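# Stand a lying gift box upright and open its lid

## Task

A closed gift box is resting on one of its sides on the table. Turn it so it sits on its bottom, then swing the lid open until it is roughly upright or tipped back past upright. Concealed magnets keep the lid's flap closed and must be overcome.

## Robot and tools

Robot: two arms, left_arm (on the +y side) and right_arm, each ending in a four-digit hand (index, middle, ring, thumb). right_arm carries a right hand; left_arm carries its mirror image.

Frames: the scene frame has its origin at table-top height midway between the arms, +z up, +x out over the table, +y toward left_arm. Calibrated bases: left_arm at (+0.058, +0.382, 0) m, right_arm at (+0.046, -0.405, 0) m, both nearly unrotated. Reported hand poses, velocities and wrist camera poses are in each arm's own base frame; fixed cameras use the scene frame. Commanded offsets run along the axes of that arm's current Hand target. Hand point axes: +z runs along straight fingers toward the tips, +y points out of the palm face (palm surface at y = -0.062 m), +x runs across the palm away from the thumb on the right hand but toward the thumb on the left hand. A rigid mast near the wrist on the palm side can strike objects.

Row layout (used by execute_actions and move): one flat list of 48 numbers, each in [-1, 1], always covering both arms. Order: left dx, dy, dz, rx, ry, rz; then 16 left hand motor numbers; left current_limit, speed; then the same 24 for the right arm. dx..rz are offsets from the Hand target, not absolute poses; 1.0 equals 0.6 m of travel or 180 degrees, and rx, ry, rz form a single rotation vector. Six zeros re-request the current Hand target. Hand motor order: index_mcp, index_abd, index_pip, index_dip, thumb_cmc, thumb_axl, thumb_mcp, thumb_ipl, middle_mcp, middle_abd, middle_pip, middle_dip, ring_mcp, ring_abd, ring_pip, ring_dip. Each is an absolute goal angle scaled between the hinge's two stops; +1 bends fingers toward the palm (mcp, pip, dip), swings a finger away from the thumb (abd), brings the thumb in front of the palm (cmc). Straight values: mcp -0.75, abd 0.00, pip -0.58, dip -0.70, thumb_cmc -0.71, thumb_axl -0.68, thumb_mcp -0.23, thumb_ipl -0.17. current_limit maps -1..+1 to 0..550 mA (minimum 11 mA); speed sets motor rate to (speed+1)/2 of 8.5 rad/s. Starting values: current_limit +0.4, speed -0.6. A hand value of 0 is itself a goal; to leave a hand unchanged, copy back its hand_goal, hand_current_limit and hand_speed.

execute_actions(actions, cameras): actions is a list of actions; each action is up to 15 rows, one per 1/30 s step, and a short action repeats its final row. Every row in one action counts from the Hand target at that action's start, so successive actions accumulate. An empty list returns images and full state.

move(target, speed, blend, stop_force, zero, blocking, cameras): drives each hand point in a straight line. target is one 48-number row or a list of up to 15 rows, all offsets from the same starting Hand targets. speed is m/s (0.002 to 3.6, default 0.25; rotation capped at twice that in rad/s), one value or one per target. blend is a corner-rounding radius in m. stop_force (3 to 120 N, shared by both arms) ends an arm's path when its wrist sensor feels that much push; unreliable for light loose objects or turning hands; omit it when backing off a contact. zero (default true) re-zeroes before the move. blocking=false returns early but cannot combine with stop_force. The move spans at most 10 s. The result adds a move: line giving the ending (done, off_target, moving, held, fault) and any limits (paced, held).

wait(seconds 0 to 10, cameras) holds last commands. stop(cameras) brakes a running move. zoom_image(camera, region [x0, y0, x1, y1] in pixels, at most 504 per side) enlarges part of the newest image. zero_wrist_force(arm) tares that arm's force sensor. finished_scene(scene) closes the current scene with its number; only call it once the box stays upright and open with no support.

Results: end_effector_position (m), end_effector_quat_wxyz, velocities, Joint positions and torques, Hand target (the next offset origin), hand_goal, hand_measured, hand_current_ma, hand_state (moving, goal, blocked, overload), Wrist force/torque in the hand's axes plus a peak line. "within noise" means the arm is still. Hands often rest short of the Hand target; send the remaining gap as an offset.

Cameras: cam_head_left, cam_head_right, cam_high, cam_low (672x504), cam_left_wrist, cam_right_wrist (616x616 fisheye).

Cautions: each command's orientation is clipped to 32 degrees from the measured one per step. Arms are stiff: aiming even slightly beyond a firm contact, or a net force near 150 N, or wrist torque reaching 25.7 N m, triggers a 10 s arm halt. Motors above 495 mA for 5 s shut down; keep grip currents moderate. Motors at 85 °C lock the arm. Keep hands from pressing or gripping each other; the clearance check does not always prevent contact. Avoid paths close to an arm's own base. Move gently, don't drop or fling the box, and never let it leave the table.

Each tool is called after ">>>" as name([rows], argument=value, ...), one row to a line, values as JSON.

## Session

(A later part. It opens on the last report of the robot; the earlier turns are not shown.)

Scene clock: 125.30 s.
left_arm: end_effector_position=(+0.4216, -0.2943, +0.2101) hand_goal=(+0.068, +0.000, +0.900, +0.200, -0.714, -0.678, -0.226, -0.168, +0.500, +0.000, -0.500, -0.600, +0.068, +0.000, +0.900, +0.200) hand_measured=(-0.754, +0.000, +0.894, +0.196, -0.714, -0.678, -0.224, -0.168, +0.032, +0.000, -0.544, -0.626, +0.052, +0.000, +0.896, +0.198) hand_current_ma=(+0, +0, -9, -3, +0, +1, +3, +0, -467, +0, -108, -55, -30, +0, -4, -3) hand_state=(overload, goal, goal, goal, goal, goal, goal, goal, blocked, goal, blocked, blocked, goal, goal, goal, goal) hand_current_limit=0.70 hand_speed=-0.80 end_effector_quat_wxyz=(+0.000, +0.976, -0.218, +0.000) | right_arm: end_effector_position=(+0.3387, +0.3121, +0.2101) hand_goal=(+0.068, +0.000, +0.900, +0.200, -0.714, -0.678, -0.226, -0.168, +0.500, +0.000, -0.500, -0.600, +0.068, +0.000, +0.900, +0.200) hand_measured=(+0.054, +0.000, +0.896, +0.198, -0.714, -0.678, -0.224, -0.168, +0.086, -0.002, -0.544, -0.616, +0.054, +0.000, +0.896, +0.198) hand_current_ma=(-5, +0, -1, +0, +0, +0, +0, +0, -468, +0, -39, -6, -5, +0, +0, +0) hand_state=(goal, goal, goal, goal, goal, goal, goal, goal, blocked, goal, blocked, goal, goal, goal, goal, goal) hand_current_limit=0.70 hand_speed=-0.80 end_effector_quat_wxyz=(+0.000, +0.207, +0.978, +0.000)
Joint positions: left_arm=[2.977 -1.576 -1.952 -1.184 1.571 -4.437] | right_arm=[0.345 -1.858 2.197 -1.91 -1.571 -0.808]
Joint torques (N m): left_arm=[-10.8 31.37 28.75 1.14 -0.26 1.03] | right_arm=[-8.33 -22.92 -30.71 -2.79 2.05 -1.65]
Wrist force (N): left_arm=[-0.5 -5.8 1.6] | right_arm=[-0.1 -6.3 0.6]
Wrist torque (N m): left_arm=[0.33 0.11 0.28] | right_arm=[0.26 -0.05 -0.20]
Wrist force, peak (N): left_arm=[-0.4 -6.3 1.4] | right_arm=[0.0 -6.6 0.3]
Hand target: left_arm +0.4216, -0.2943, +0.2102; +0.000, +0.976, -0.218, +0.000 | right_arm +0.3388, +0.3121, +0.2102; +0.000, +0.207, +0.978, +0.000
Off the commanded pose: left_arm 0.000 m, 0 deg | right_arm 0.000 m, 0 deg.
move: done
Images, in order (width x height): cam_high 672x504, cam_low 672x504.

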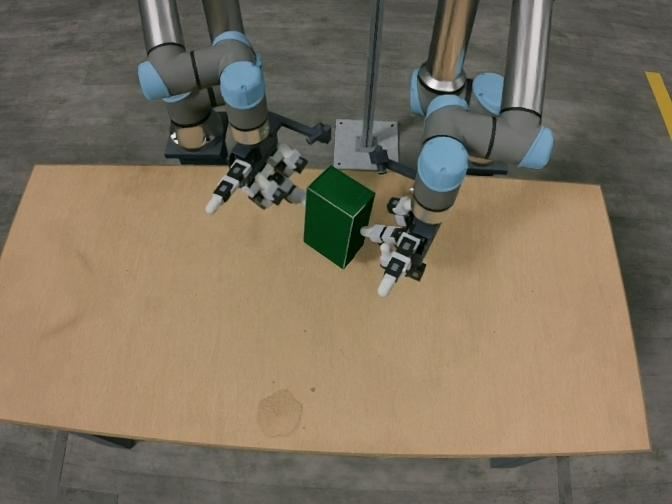

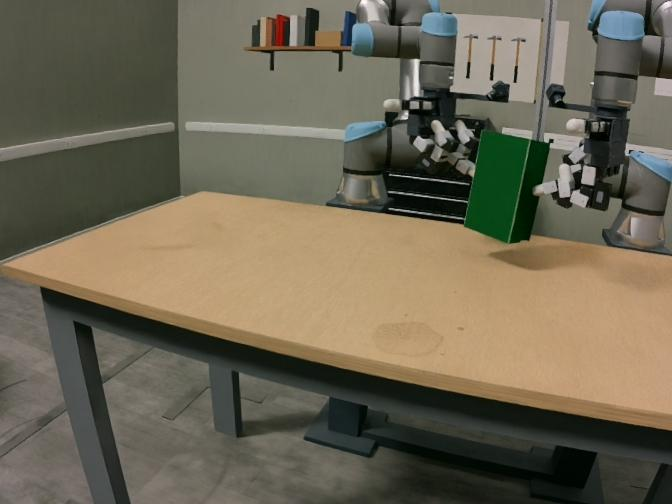

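>>> move(target=[-0.074,0,0,0,0.278,0, 0.068,0,0.9,0.2,-0.714,-0.678,-0.226,-0.168,0.5,0,-0.5,-0.6,0.068,0,0.9,0.2,0.7,-0.8, 0.074,0,0,0,-0.278,0, 0.068,0,0.9,0.2,-0.714,-0.678,-0.226,-0.168,0.5,0,-0.5,-0.6,0.068,0,0.9,0.2,0.7,-0.8], speed=0.2, cameras=["cam_high","cam_low","cam_head_right"])

>>> zoom_image(camera="cam_low", region=[430, 100, 610, 260])

Scene clock: 140.93 s.
left_arm: end_effector_position=(+0.3814, -0.2754, +0.2102) hand_goal=(+0.068, +0.000, +0.900, +0.200, -0.714, -0.678, -0.226, -0.168, +0.500, +0.000, -0.500, -0.600, +0.068, +0.000, +0.900, +0.200) hand_measured=(-0.754, +0.000, +0.894, +0.196, -0.714, -0.678, -0.224, -0.168, +0.134, +0.024, -0.556, -0.636, +0.056, +0.000, +0.898, +0.198) hand_current_ma=(+0, +0, -6, -3, +0, +1, +3, +0, -467, +38, -145, -85, -20, +0, -3, -3) hand_state=(overload, goal, goal, goal, goal, goal, goal, goal, blocked, blocked, blocked, blocked, goal, goal, goal, goal) hand_current_limit=0.70 hand_speed=-0.80 end_effector_quat_wxyz=(+0.092, +0.884, -0.198, +0.413) | right_arm: end_effector_position=(+0.2982, +0.3301, +0.2102) hand_goal=(+0.068, +0.000, +0.900, +0.200, -0.714, -0.678, -0.226, -0.168, +0.500, +0.000, -0.500, -0.600, +0.068, +0.000, +0.900, +0.200) hand_measured=(+0.058, +0.000, +0.896, +0.198, -0.714, -0.678, -0.224, -0.168, +0.516, +0.014, -0.488, -0.594, +0.058, +0.000, +0.896, +0.198) hand_current_ma=(-3, +0, +0, +0, +0, +0, +0, +0, +6, +4, +4, +1, -3, +0, +0, +0) hand_state=(goal, goal, goal, goal, goal, goal, goal, goal, goal, goal, goal, goal, goal, goal, goal, goal) hand_current_limit=0.70 hand_speed=-0.80 end_effector_quat_wxyz=(+0.414, +0.188, +0.886, -0.088)
Joint positions: left_arm=[3.208 -1.412 -2.658 0.164 1.19 -4.37] | right_arm=[0.905 -1.725 2.485 -2.616 -2.408 -0.376]
Joint torques (N m): left_arm=[9.51 3.14 7.4 4.28 -0.05 -1.55] | right_arm=[8.31 -1.35 -11.63 -4.9 -3.94 2.2]
Wrist force (N): left_arm=[1.7 -2.7 2.9] | right_arm=[0.6 -2.4 -0.9]
Wrist torque (N m): left_arm=[0.16 0.21 0.47] | right_arm=[-0.07 -0.26 -0.44]
Wrist force, peak (N): left_arm=[1.2 -9.6 2.6] | right_arm=[0.6 -10.2 -0.5]
Hand target: left_arm +0.3814, -0.2754, +0.2102; +0.092, +0.884, -0.198, +0.413 | right_arm +0.2982, +0.3301, +0.2102; +0.414, +0.188, +0.886, -0.088
Off the commanded pose: left_arm 0.000 m, 0 deg | right_arm 0.000 m, 0 deg.
move: done
Images, in order (width x height): cam_head_right 672x504, cam_high 672x504, cam_low 672x504.

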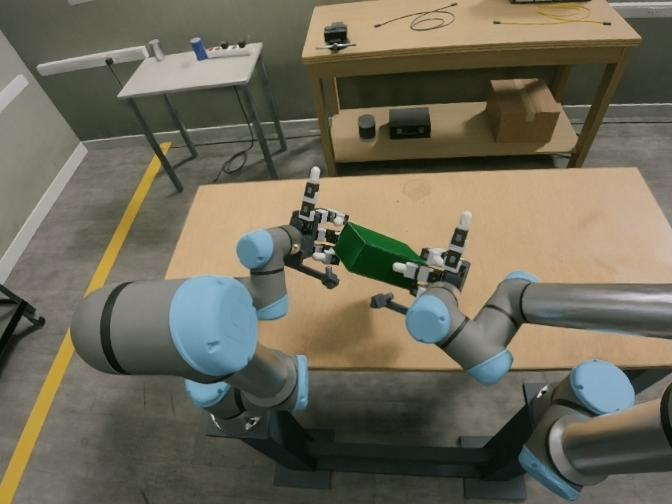

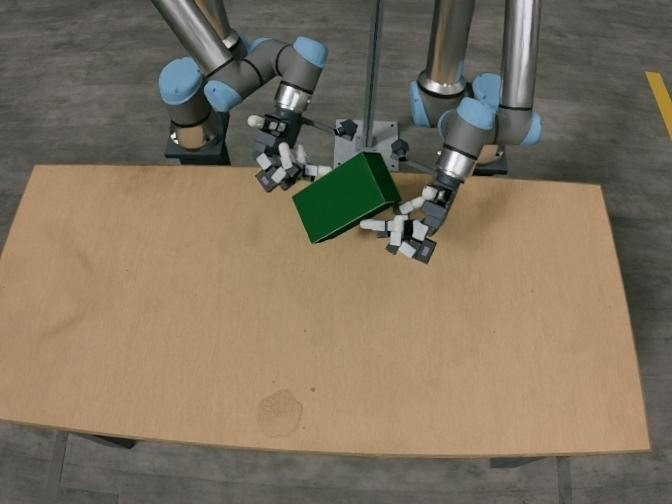

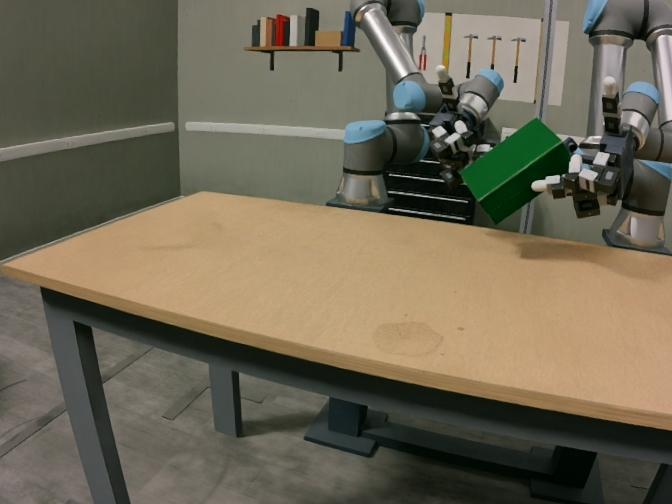

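Scaled by 2.800 from the camera's 672x504 image, which has a finer 960x720 frame.

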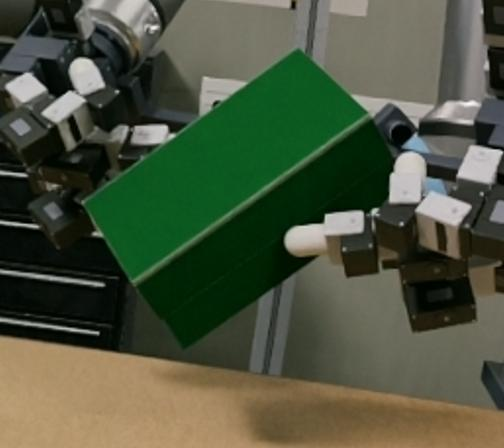

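>>> move(target=[-0.077,0,0.064,0,0,0, 0.068,0,0.9,0.2,-0.714,-0.678,-0.226,-0.168,0.5,0,-0.5,-0.6,0.068,0,0.9,0.2,0.7,-0.8, 0.077,0,0.064,0,0,0, 0.068,0,0.9,0.2,-0.714,-0.678,-0.226,-0.168,0.54,0,-0.5,-0.6,0.068,0,0.9,0.2,0.7,-0.8], speed=0.05, cameras=["cam_high","cam_low","cam_head_right"])

>>> zoom_image(camera="cam_low", region=[430, 130, 610, 290])

>>> zoom_image(camera="cam_high", region=[240, 130, 460, 290])

Scene clock: 147.73 s.
left_arm: end_effector_position=(+0.3812, -0.2752, +0.1502) hand_goal=(+0.068, +0.000, +0.900, +0.200, -0.714, -0.678, -0.226, -0.168, +0.500, +0.000, -0.500, -0.600, +0.068, +0.000, +0.900, +0.200) hand_measured=(-0.754, +0.000, +0.894, +0.196, -0.714, -0.678, -0.224, -0.168, +0.176, +0.024, -0.556, -0.636, +0.056, +0.000, +0.898, +0.198) hand_current_ma=(+0, +0, -6, -3, +0, +1, +3, +0, -467, +38, -145, -85, -19, +0, -3, -3) hand_state=(overload, goal, goal, goal, goal, goal, goal, goal, blocked, blocked, blocked, blocked, goal, goal, goal, goal) hand_current_limit=0.70 hand_speed=-0.80 end_effector_quat_wxyz=(+0.092, +0.884, -0.198, +0.413) | right_arm: end_effector_position=(+0.2979, +0.3302, +0.1501) hand_goal=(+0.068, +0.000, +0.900, +0.200, -0.714, -0.678, -0.226, -0.168, +0.540, +0.000, -0.500, -0.600, +0.068, +0.000, +0.900, +0.200) hand_measured=(+0.058, +0.000, +0.896, +0.198, -0.714, -0.678, -0.224, -0.168, +0.560, +0.014, -0.484, -0.594, +0.058, +0.000, +0.896, +0.198) hand_current_ma=(-3, +0, +0, +0, +0, +0, +0, +0, +10, +4, +6, +1, -3, +0, +0, +0) hand_state=(goal, goal, goal, goal, goal, goal, goal, goal, goal, goal, goal, goal, goal, goal, goal, goal) hand_current_limit=0.70 hand_speed=-0.80 end_effector_quat_wxyz=(+0.414, +0.188, +0.886, -0.088)
Joint positions: left_arm=[3.208 -1.7 -2.721 0.515 1.19 -4.37] | right_arm=[0.906 -1.536 2.559 -2.879 -2.409 -0.374]
Joint torques (N m): left_arm=[0.59 8.99 0.72 4.28 -3.32 -1.47] | right_arm=[-11.14 -6.47 -6.42 -4.89 -3.76 -1.13]
Wrist force (N): left_arm=[1.2 -2.7 2.6] | right_arm=[0.8 -2.6 -0.8]
Wrist torque (N m): left_arm=[0.25 0.25 0.44] | right_arm=[-0.13 -0.28 -0.35]
Wrist force, peak (N): left_arm=[0.9 -3.3 2.9] | right_arm=[1.1 -3.1 -0.9]
Hand target: left_arm +0.3812, -0.2753, +0.1501; +0.092, +0.884, -0.198, +0.413 | right_arm +0.2980, +0.3302, +0.1501; +0.414, +0.188, +0.886, -0.088
Off the commanded pose: left_arm 0.000 m, 0 deg | right_arm 0.000 m, 0 deg.
move: done
Images, in order (width x height): cam_head_right 672x504, cam_high 672x504, cam_low 672x504.

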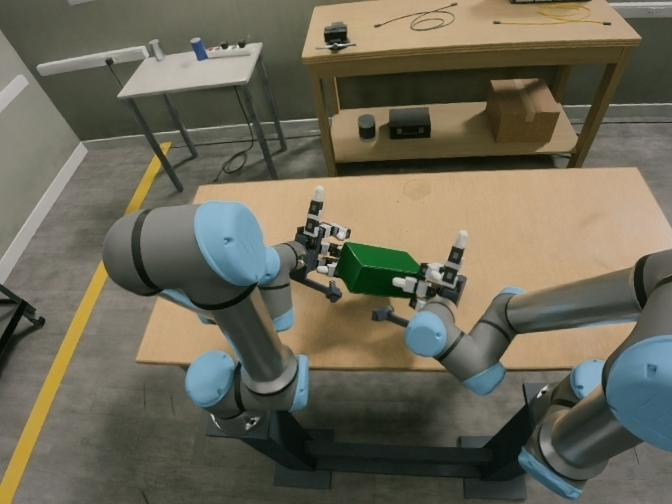

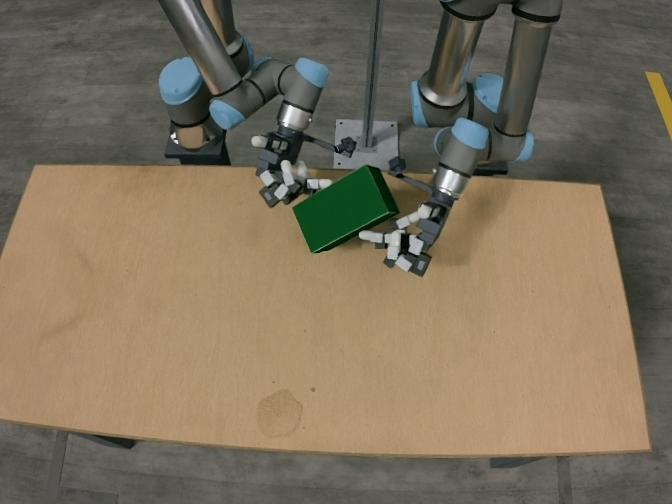

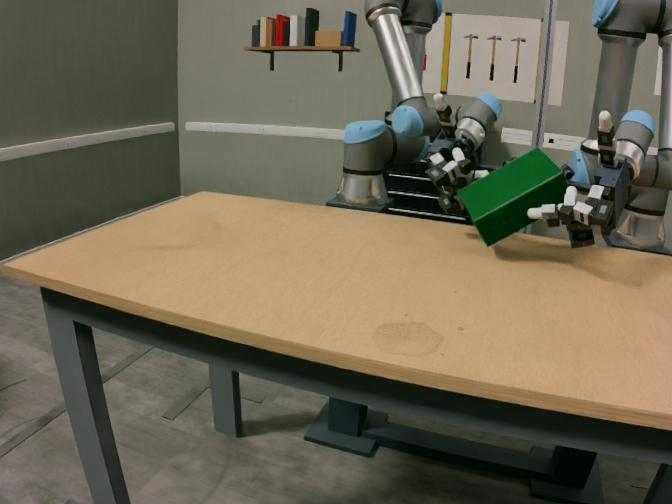

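Scaled by 2.800 from the camera's 672x504 image, which has a finer 960x720 frame.

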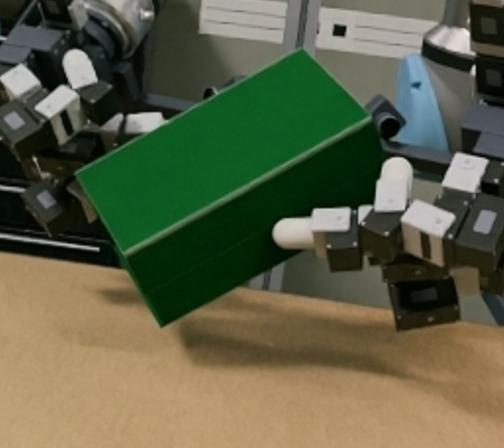

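Scaled by 2.291 from the camera's 672x504 image, which has a finer 960x720 frame.

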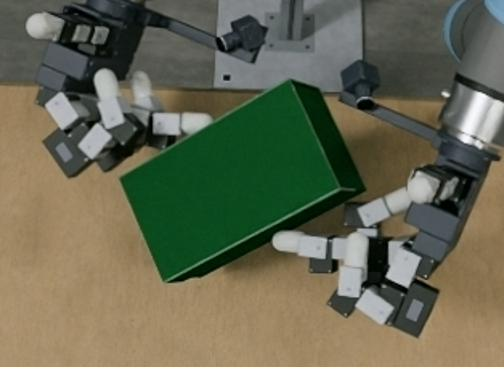

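>>> move(target=[-0.057,0,0.048,0,0,0, 0.068,0,0.9,0.2,-0.714,-0.678,-0.226,-0.168,0.5,0,-0.5,-0.6,0.068,0,0.9,0.2,0.7,-0.8, 0.057,0,0.048,0,0,0, 0.068,0,0.9,0.2,-0.714,-0.678,-0.226,-0.168,0.54,0,-0.5,-0.6,0.068,0,0.9,0.2,0.7,-0.8], speed=0.04, cameras=["cam_high","cam_low","cam_head_right"])

>>> zoom_image(camera="cam_low", region=[430, 130, 610, 290])

>>> zoom_image(camera="cam_high", region=[240, 130, 460, 290])

Scene clock: 153.47 s.
left_arm: end_effector_position=(+0.3813, -0.2753, +0.1054) hand_goal=(+0.068, +0.000, +0.900, +0.200, -0.714, -0.678, -0.226, -0.168, +0.500, +0.000, -0.500, -0.600, +0.068, +0.000, +0.900, +0.200) hand_measured=(-0.754, +0.000, +0.894, +0.196, -0.714, -0.678, -0.224, -0.168, +0.184, +0.024, -0.556, -0.636, +0.056, +0.000, +0.898, +0.198) hand_current_ma=(+0, +0, -6, -3, +0, +1, +3, +0, -467, +38, -145, -85, -19, +0, -3, -3) hand_state=(overload, goal, goal, goal, goal, goal, goal, goal, blocked, blocked, blocked, blocked, goal, goal, goal, goal) hand_current_limit=0.70 hand_speed=-0.80 end_effector_quat_wxyz=(+0.092, +0.884, -0.198, +0.413) | right_arm: end_effector_position=(+0.2980, +0.3301, +0.1054) hand_goal=(+0.068, +0.000, +0.900, +0.200, -0.714, -0.678, -0.226, -0.168, +0.540, +0.000, -0.500, -0.600, +0.068, +0.000, +0.900, +0.200) hand_measured=(+0.058, +0.000, +0.896, +0.198, -0.714, -0.678, -0.224, -0.168, +0.564, +0.014, -0.482, -0.592, +0.058, +0.000, +0.896, +0.198) hand_current_ma=(-3, +0, +0, +0, +0, +0, +0, +0, +14, +4, +8, +2, -3, +0, +0, +0) hand_state=(goal, goal, goal, goal, goal, goal, goal, goal, blocked, goal, goal, goal, goal, goal, goal, goal) hand_current_limit=0.70 hand_speed=-0.80 end_effector_quat_wxyz=(+0.414, +0.188, +0.886, -0.088)
Joint positions: left_arm=[3.208 -1.96 -2.736 0.79 1.19 -4.37] | right_arm=[0.905 -1.358 2.593 -3.091 -2.408 -0.375]
Joint torques (N m): left_arm=[-13.77 13.46 -5.48 4.54 -3.25 -1.4] | right_arm=[-11.43 -10.38 -3.61 -4.69 0.68 -1.61]
Wrist force (N): left_arm=[0.9 -2.8 2.6] | right_arm=[1.1 -2.8 -0.8]
Wrist torque (N m): left_arm=[0.27 0.26 0.47] | right_arm=[-0.16 -0.26 -0.36]
Wrist force, peak (N): left_arm=[1.6 -3.3 2.8] | right_arm=[1.1 -3.0 -0.8]
Hand target: left_arm +0.3813, -0.2753, +0.1054; +0.092, +0.884, -0.198, +0.413 | right_arm +0.2981, +0.3301, +0.1054; +0.414, +0.188, +0.886, -0.088
Off the commanded pose: left_arm 0.000 m, 0 deg | right_arm 0.000 m, 0 deg.
move: done
Images, in order (width x height): cam_head_right 672x504, cam_high 672x504, cam_low 672x504.

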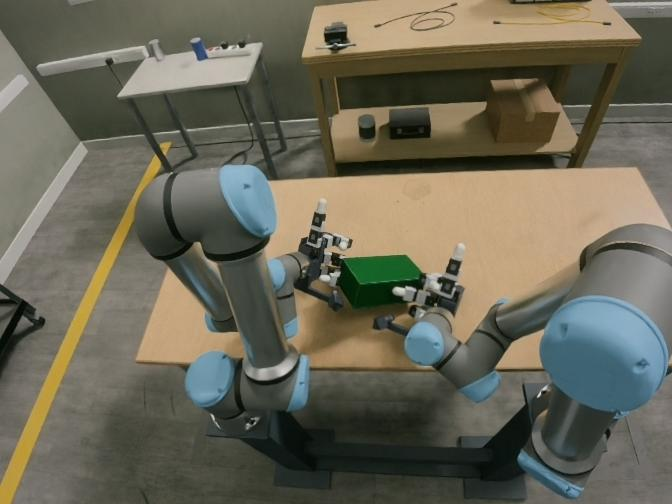

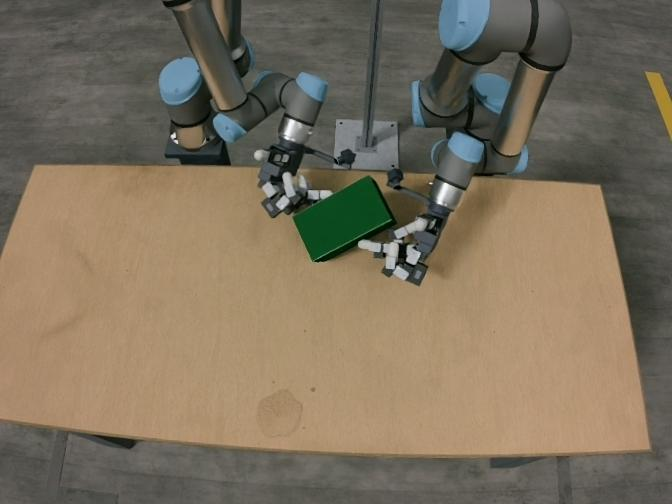

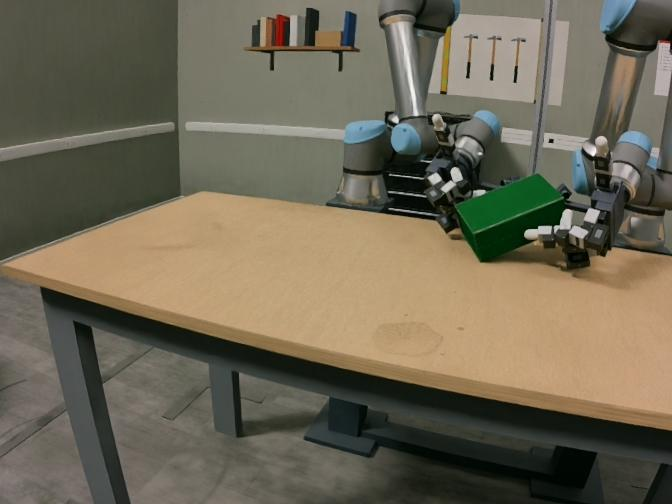

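Scaled by 2.800 from the camera's 672x504 image, which has a finer 960x720 frame.

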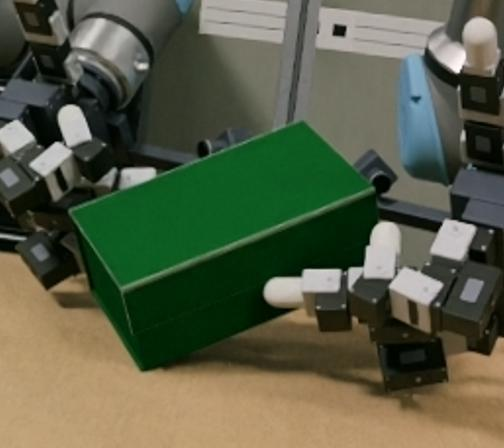

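Scaled by 2.291 from the camera's 672x504 image, which has a finer 960x720 frame.

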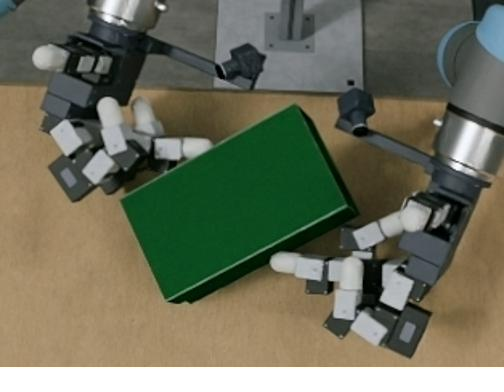

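>>> move([
  [-0.008,0,0.007,0,0,0, 0.068,0,0.9,0.2,-0.714,-0.678,-0.226,-0.168,0.5,0,-0.5,-0.6,0.068,0,0.9,0.2,0.7,-0.8, 0.008,0,0.007,0,0,0, 0.068,0,0.9,0.2,-0.714,-0.678,-0.226,-0.168,0.54,0,-0.5,-0.6,0.068,0,0.9,0.2,0.7,-0.8],
  [-0.008,0,0.007,0,0,0, 0.068,0,0.9,0.2,-0.714,-0.678,-0.226,-0.168,0,0,-0.5,-0.6,0.068,0,0.9,0.2,0.7,-0.97, 0.008,0,0.007,0,0,0, 0.068,0,0.9,0.2,-0.714,-0.678,-0.226,-0.168,0.54,0,-0.5,-0.6,0.068,0,0.9,0.2,0.7,-0.97],
], speed=0.04, cameras=["cam_high","cam_low","cam_head_right"])

>>> zoom_image(camera="cam_low", region=[430, 130, 610, 290])

>>> zoom_image(camera="cam_high", region=[240, 130, 460, 290])

Scene clock: 160.93 s.
left_arm: end_effector_position=(+0.3814, -0.2754, +0.0990) hand_goal=(+0.068, +0.000, +0.900, +0.200, -0.714, -0.678, -0.226, -0.168, +0.000, +0.000, -0.500, -0.600, +0.068, +0.000, +0.900, +0.200) hand_measured=(-0.754, +0.000, +0.894, +0.196, -0.714, -0.678, -0.224, -0.168, +0.184, +0.024, -0.556, -0.636, +0.056, +0.000, +0.898, +0.198) hand_current_ma=(+0, +0, -6, -3, +0, +1, +3, +0, -242, +38, -145, -85, -19, +0, -3, -3) hand_state=(overload, goal, goal, goal, goal, goal, goal, goal, moving, blocked, blocked, blocked, goal, goal, goal, goal) hand_current_limit=0.70 hand_speed=-0.97 end_effector_quat_wxyz=(+0.092, +0.884, -0.198, +0.413) | right_arm: end_effector_position=(+0.2982, +0.3301, +0.0990) hand_goal=(+0.068, +0.000, +0.900, +0.200, -0.714, -0.678, -0.226, -0.168, +0.540, +0.000, -0.500, -0.600, +0.068, +0.000, +0.900, +0.200) hand_measured=(+0.058, +0.000, +0.896, +0.198, -0.714, -0.678, -0.224, -0.168, +0.564, +0.014, -0.482, -0.592, +0.058, +0.000, +0.896, +0.198) hand_current_ma=(-3, +0, +0, +0, +0, +0, +0, +0, +14, +4, +8, +2, -3, +0, +0, +0) hand_state=(goal, goal, goal, goal, goal, goal, goal, goal, blocked, goal, goal, goal, goal, goal, goal, goal) hand_current_limit=0.70 hand_speed=-0.97 end_effector_quat_wxyz=(+0.414, +0.188, +0.886, -0.088)
Joint positions: left_arm=[3.208 -1.999 -2.735 0.828 1.19 -4.37] | right_arm=[0.905 -1.33 2.596 -3.122 -2.408 -0.376]
Joint torques (N m): left_arm=[-15.6 16.33 9.66 4.46 -0.12 -1.43] | right_arm=[-10.23 -10.49 -3.68 -4.99 1.33 -1.46]
Wrist force (N): left_arm=[1.3 -2.8 2.4] | right_arm=[1.0 -2.7 -0.7]
Wrist torque (N m): left_arm=[0.26 0.20 0.50] | right_arm=[-0.17 -0.26 -0.37]
Wrist force, peak (N): left_arm=[1.5 -3.2 2.6] | right_arm=[0.9 -3.2 -1.1]
Hand target: left_arm +0.3814, -0.2754, +0.0990; +0.092, +0.884, -0.198, +0.413 | right_arm +0.2982, +0.3301, +0.0990; +0.414, +0.188, +0.886, -0.088
Off the commanded pose: left_arm 0.000 m, 0 deg | right_arm 0.000 m, 0 deg.
move: done
Images, in order (width x height): cam_head_right 672x504, cam_high 672x504, cam_low 672x504.

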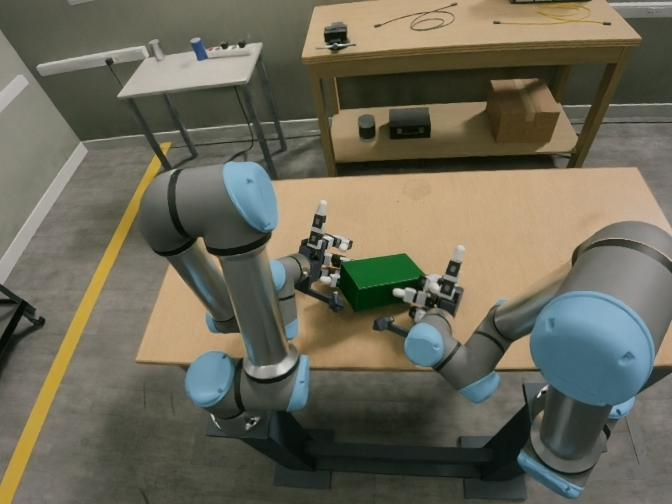

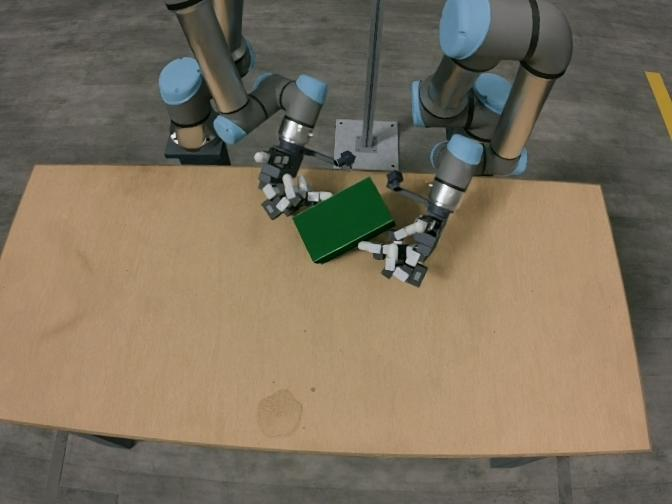

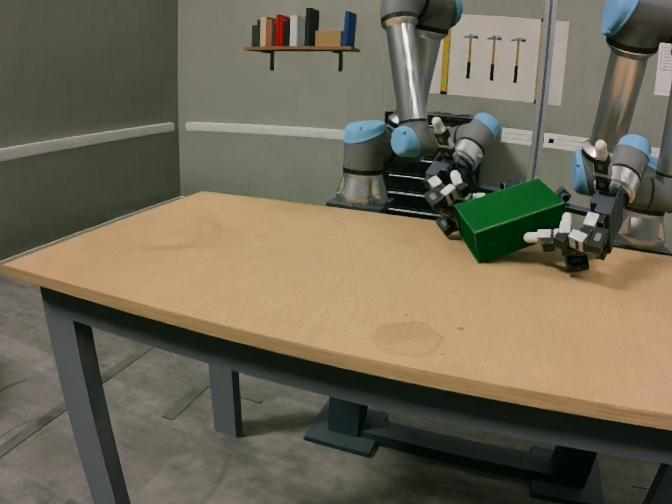

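Scaled by 2.800 from the camera's 672x504 image, which has a finer 960x720 frame.

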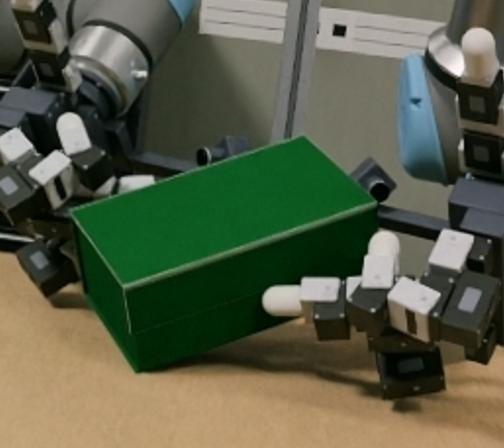

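Scaled by 2.291 from the camera's 672x504 image, which has a finer 960x720 frame.

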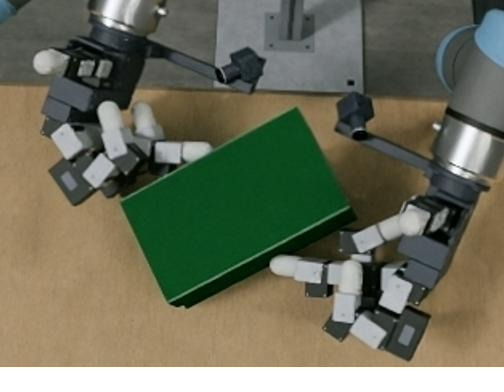

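>>> move([
  [-0.008,0,0.006,0,0,0, 0.068,0,0.9,0.2,-0.714,-0.678,-0.226,-0.168,0.17,0,-0.5,-0.6,0.068,0,0.9,0.2,0.7,-0.97, 0.008,0,0.006,0,0,0, 0.068,0,0.9,0.2,-0.714,-0.678,-0.226,-0.168,0.54,0,-0.5,-0.6,0.068,0,0.9,0.2,0.7,-0.97],
  [-0.008,0,0.006,0,0,0, 0.068,0,0.9,0.2,-0.714,-0.678,-0.226,-0.168,-0.3,0,-0.576,-0.6,0.068,0,0.9,0.2,0.7,-0.96, 0.008,0,0.006,0,0,0, 0.068,0,0.9,0.2,-0.714,-0.678,-0.226,-0.168,0.3,0,-0.5,-0.6,0.068,0,0.9,0.2,0.7,-0.96],
], speed=0.04, cameras=["cam_high","cam_low","cam_head_right"])

>>> zoom_image(camera="cam_low", region=[430, 130, 610, 290])

>>> zoom_image(camera="cam_high", region=[240, 130, 460, 290])

Scene clock: 171.20 s.
left_arm: end_effector_position=(+0.3811, -0.2752, +0.0930) hand_goal=(+0.068, +0.000, +0.900, +0.200, -0.714, -0.678, -0.226, -0.168, -0.300, +0.000, -0.576, -0.600, +0.068, +0.000, +0.900, +0.200) hand_measured=(-0.754, +0.000, +0.894, +0.196, -0.714, -0.678, -0.224, -0.168, -0.300, +0.008, -0.574, -0.604, +0.056, +0.004, +0.902, +0.198) hand_current_ma=(+0, +0, -6, -3, +0, +1, +3, +0, +0, +9, +1, -3, -20, +3, +1, -3) hand_state=(overload, goal, goal, goal, goal, goal, goal, goal, goal, goal, goal, goal, goal, goal, goal, goal) hand_current_limit=0.70 hand_speed=-0.96 end_effector_quat_wxyz=(+0.092, +0.884, -0.198, +0.413) | right_arm: end_effector_position=(+0.2979, +0.3302, +0.0930) hand_goal=(+0.068, +0.000, +0.900, +0.200, -0.714, -0.678, -0.226, -0.168, +0.300, +0.000, -0.500, -0.600, +0.068, +0.000, +0.900, +0.200) hand_measured=(+0.058, +0.000, +0.896, +0.198, -0.714, -0.678, -0.224, -0.168, +0.406, -0.008, -0.466, -0.586, +0.058, +0.000, +0.896, +0.198) hand_current_ma=(-3, +0, +0, +0, +0, +0, +0, +0, +217, -2, +24, +5, -3, +0, +0, +0) hand_state=(goal, goal, goal, goal, goal, goal, goal, goal, blocked, goal, blocked, goal, goal, goal, goal, goal) hand_current_limit=0.70 hand_speed=-0.96 end_effector_quat_wxyz=(+0.414, +0.188, +0.886, -0.088)
Joint positions: left_arm=[3.209 -2.034 -2.736 0.864 1.19 -4.37] | right_arm=[0.906 -1.304 2.599 -3.149 -2.409 -0.374]
Joint torques (N m): left_arm=[12.85 16.7 -4.15 4.26 -0.07 -1.39] | right_arm=[7.26 -12.16 -1.87 -3.12 -3.58 -1.43]
Wrist force (N): left_arm=[2.3 -0.2 0.3] | right_arm=[-0.6 -0.3 -2.1]
Wrist torque (N m): left_arm=[0.12 0.14 0.31] | right_arm=[-0.15 -0.15 -0.35]
Wrist force, peak (N): left_arm=[1.7 -2.9 2.6] | right_arm=[0.7 -2.8 -0.9]
Hand target: left_arm +0.3811, -0.2752, +0.0930; +0.092, +0.884, -0.198, +0.413 | right_arm +0.2979, +0.3302, +0.0930; +0.414, +0.188, +0.886, -0.088
Off the commanded pose: left_arm 0.000 m, 0 deg | right_arm 0.000 m, 0 deg.
move: done
Images, in order (width x height): cam_head_right 672x504, cam_high 672x504, cam_low 672x504.

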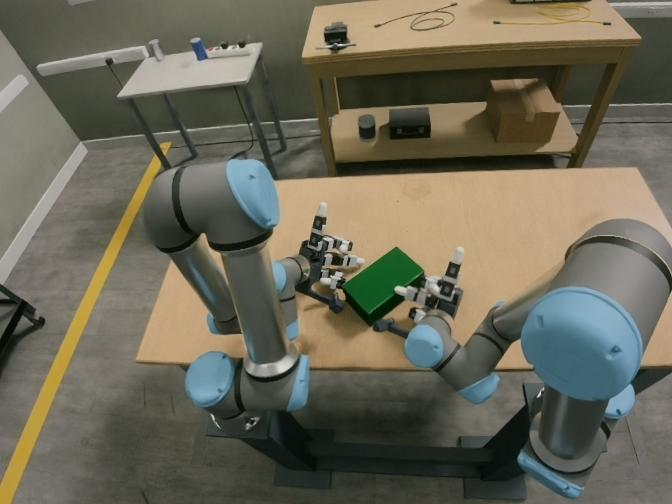

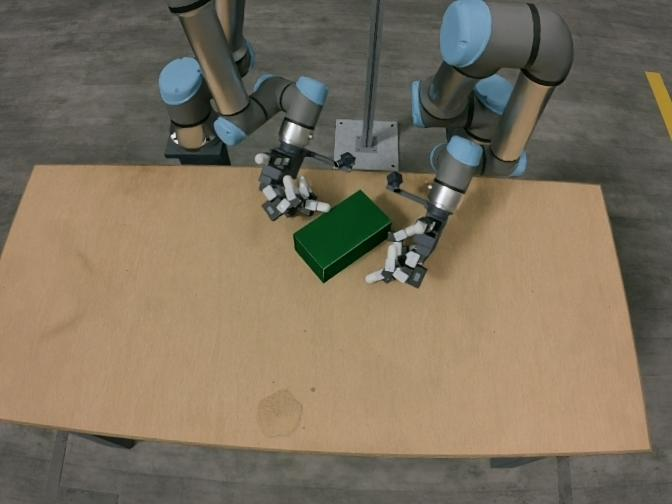

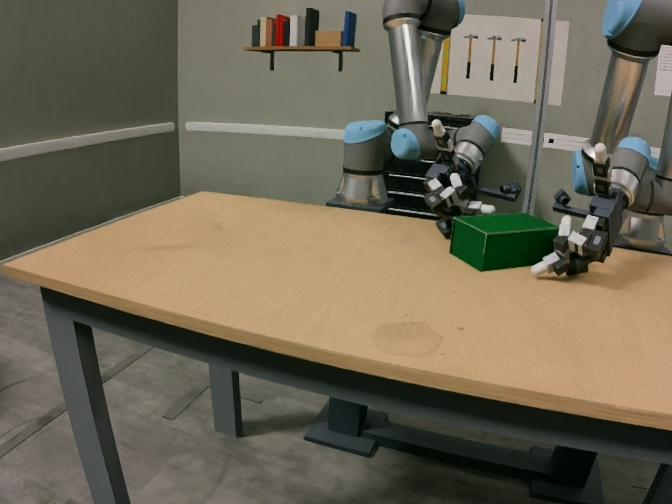

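Scaled by 2.800 from the camera's 672x504 image, which has a finer 960x720 frame.

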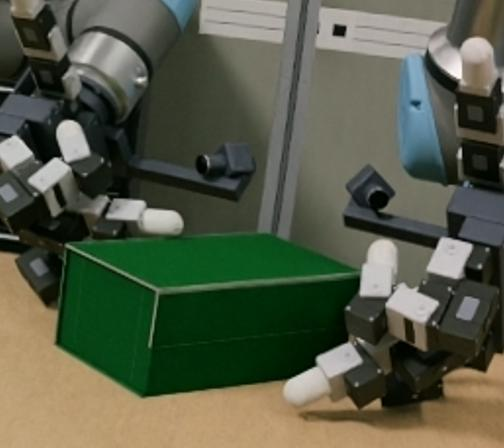

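Scaled by 2.291 from the camera's 672x504 image, which has a finer 960x720 frame.

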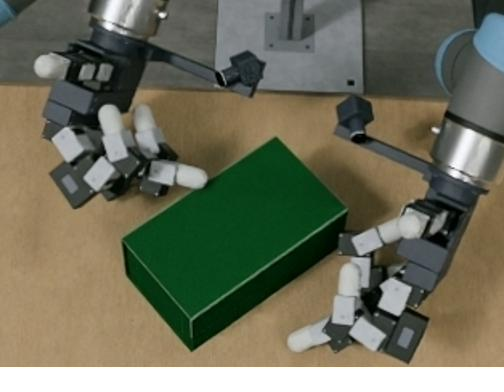

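>>> move([
  [0.111,-0.121,-0.023,0,0,0, 0.068,0,0.9,0.2,-0.714,-0.678,-0.226,-0.168,0.068,0,-0.576,-0.696,0.068,0,-0.576,-0.696,0.5,-0.7, 0,0,0,0,0,0, 0.068,0,0.9,0.2,-0.714,-0.678,-0.226,-0.168,0.42,0,-0.5,-0.6,0.068,0,0.9,0.2,0.5,-0.9],
  [0.074,-0.029,0.140,-0.058,-0.273,0.1246, 0.068,0,0.9,0.2,-0.714,-0.678,-0.226,-0.168,0.068,0,-0.576,-0.696,0.068,0,-0.576,-0.696,0.5,-0.7, 0,0,0,0,0,0, 0.068,0,0.9,0.2,-0.714,-0.678,-0.226,-0.168,0.42,0,-0.5,-0.6,0.068,0,0.9,0.2,0.5,-0.9],
], speed=0.3, blend=[0.02,0], cameras=["all"])

>>> zoom_image(camera="cam_low", region=[430, 130, 610, 290])

>>> zoom_image(camera="cam_high", region=[240, 130, 460, 320])

Scene clock: 213.60 s.
left_arm: end_effector_position=(+0.4726, -0.2990, +0.0731) hand_goal=(+0.068, +0.000, +0.900, +0.200, -0.714, -0.678, -0.226, -0.168, +0.068, +0.000, -0.576, -0.696, +0.068, +0.000, -0.576, -0.696) hand_measured=(-0.754, +0.000, +0.894, +0.196, -0.714, -0.678, -0.224, -0.168, +0.058, +0.004, -0.576, -0.694, +0.056, +0.004, -0.576, -0.694) hand_current_ma=(+0, +0, -6, -3, +0, +1, +3, +0, -18, +2, +0, +3, -19, +3, +0, +3) hand_state=(overload, goal, goal, goal, goal, goal, goal, goal, goal, goal, goal, goal, goal, goal, goal, goal) hand_current_limit=0.50 hand_speed=-0.70 end_effector_quat_wxyz=(+0.000, +0.909, -0.416, +0.001) | right_arm: end_effector_position=(+0.2979, +0.3302, +0.0930) hand_goal=(+0.068, +0.000, +0.900, +0.200, -0.714, -0.678, -0.226, -0.168, +0.420, +0.000, -0.500, -0.600, +0.068, +0.000, +0.900, +0.200) hand_measured=(+0.058, +0.000, +0.896, +0.198, -0.714, -0.678, -0.224, -0.168, +0.422, -0.008, -0.484, -0.590, +0.058, +0.000, +0.896, +0.198) hand_current_ma=(-3, +0, +0, +0, +0, +0, +0, +0, +0, -2, +6, +2, -3, +0, +0, +0) hand_state=(goal, goal, goal, goal, goal, goal, goal, goal, goal, goal, goal, goal, goal, goal, goal, goal) hand_current_limit=0.50 hand_speed=-0.90 end_effector_quat_wxyz=(+0.414, +0.188, +0.886, -0.088)
Joint positions: left_arm=[2.969 -1.945 -1.907 -0.858 1.57 -4.026] | right_arm=[0.906 -1.304 2.599 -3.149 -2.409 -0.374]
Joint torques (N m): left_arm=[-14.15 30.47 26.55 1.43 2.04 1.54] | right_arm=[3.55 -11.96 -1.67 -2.25 -2.9 -1.2]
Wrist force (N): left_arm=[0.1 -0.1 0.4] | right_arm=[-1.0 -0.5 -0.1]
Wrist torque (N m): left_arm=[0.12 0.01 -0.07] | right_arm=[-0.06 -0.20 -0.35]
Wrist force, peak (N): left_arm=[3.0 -1.1 0.6] | right_arm=[-1.1 0.1 -2.5]
Hand target: left_arm +0.4726, -0.2990, +0.0731; +0.000, +0.909, -0.416, +0.001 | right_arm +0.2979, +0.3302, +0.0930; +0.414, +0.188, +0.886, -0.088
Off the commanded pose: left_arm 0.000 m, 0 deg | right_arm 0.000 m, 0 deg.
move: done; blend cut to 0 m at target 1
camera_calibration:
cam_left_wrist: T_world_to_cam=[[-0.0197191, 0.996696, -0.0787909, 0.291321], [0.666368, 0.0718525, 0.742153, -0.403351], [0.745363, -0.0378691, -0.665583, -0.187559], [0, 0, 0, 1]] pos_world=[0.414324, -0.26848, 0.197466]
cam_right_wrist: T_world_to_cam=[[0.739755, 0.379738, 0.555483, -0.356975], [-0.445848, -0.341682, 0.827329, 0.116292], [0.503967, -0.859682, -0.0834555, 0.264399], [0, 0, 0, 1]] pos_world=[0.182675, 0.402591, 0.124148]

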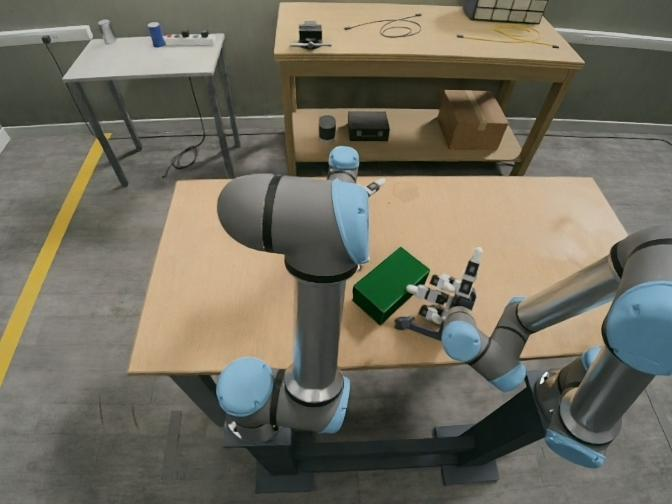

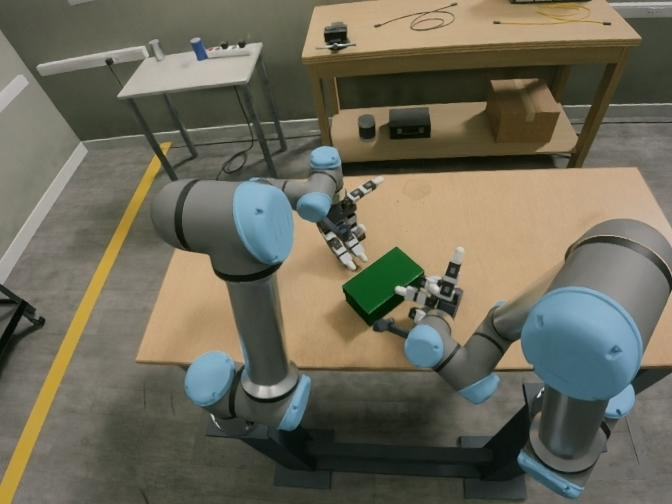

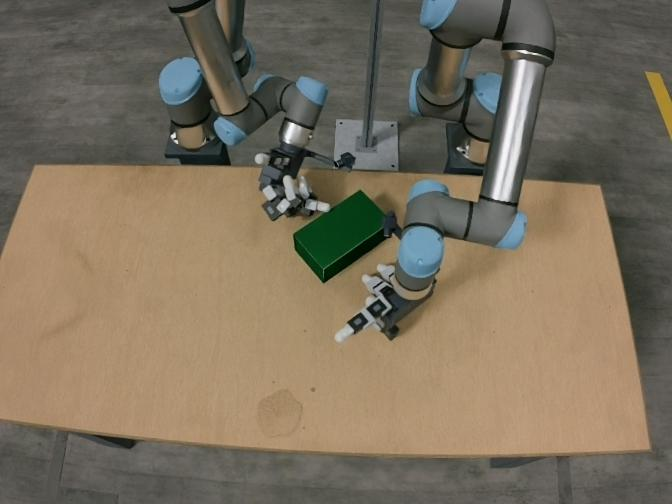

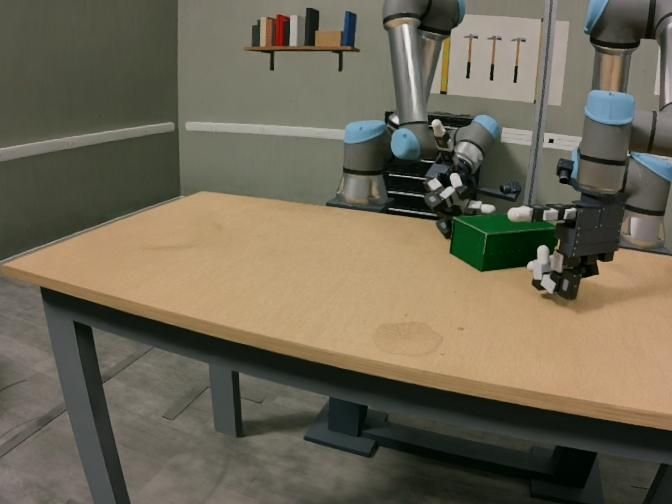

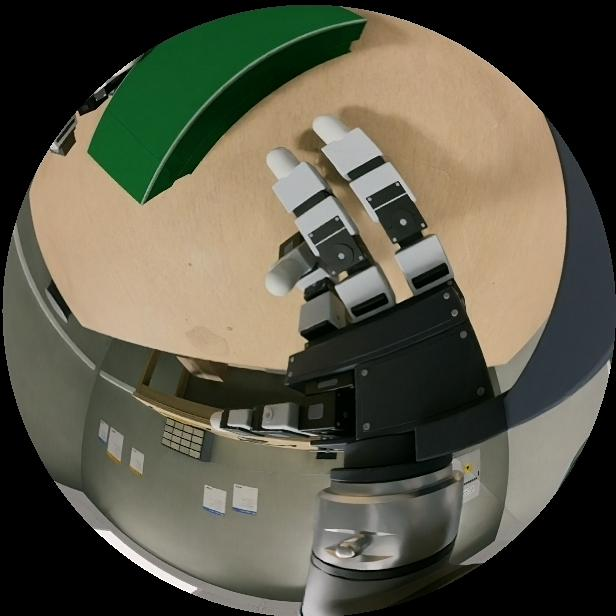

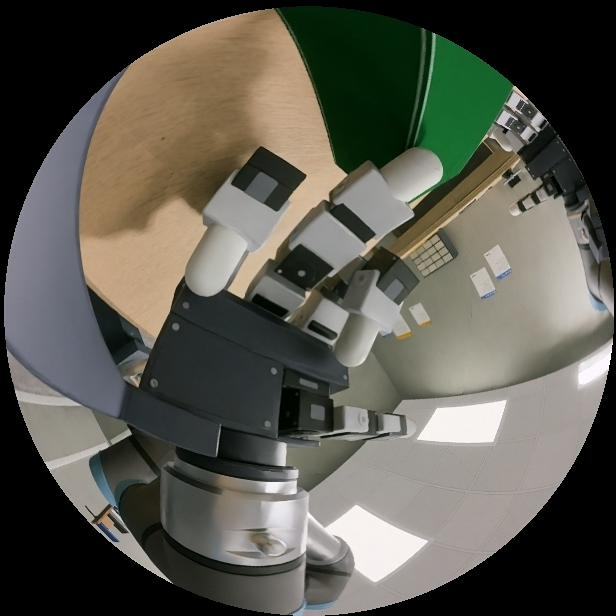

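Scaled by 2.800 from the camera's 672x504 image, which has a finer 960x720 frame.

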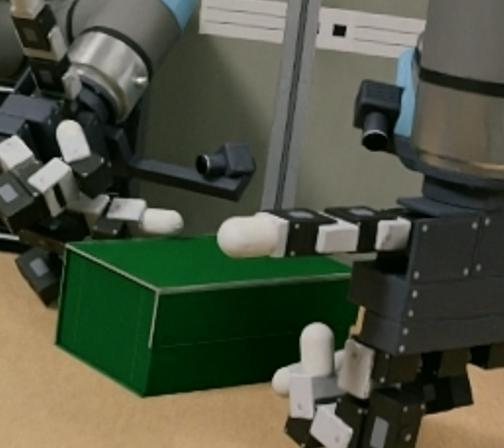

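Scaled by 2.291 from the camera's 672x504 image, which has a finer 960x720 frame.

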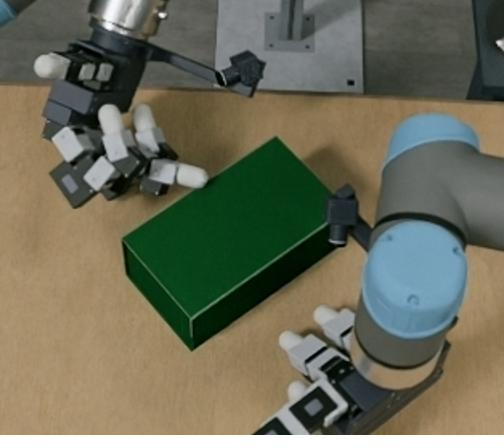

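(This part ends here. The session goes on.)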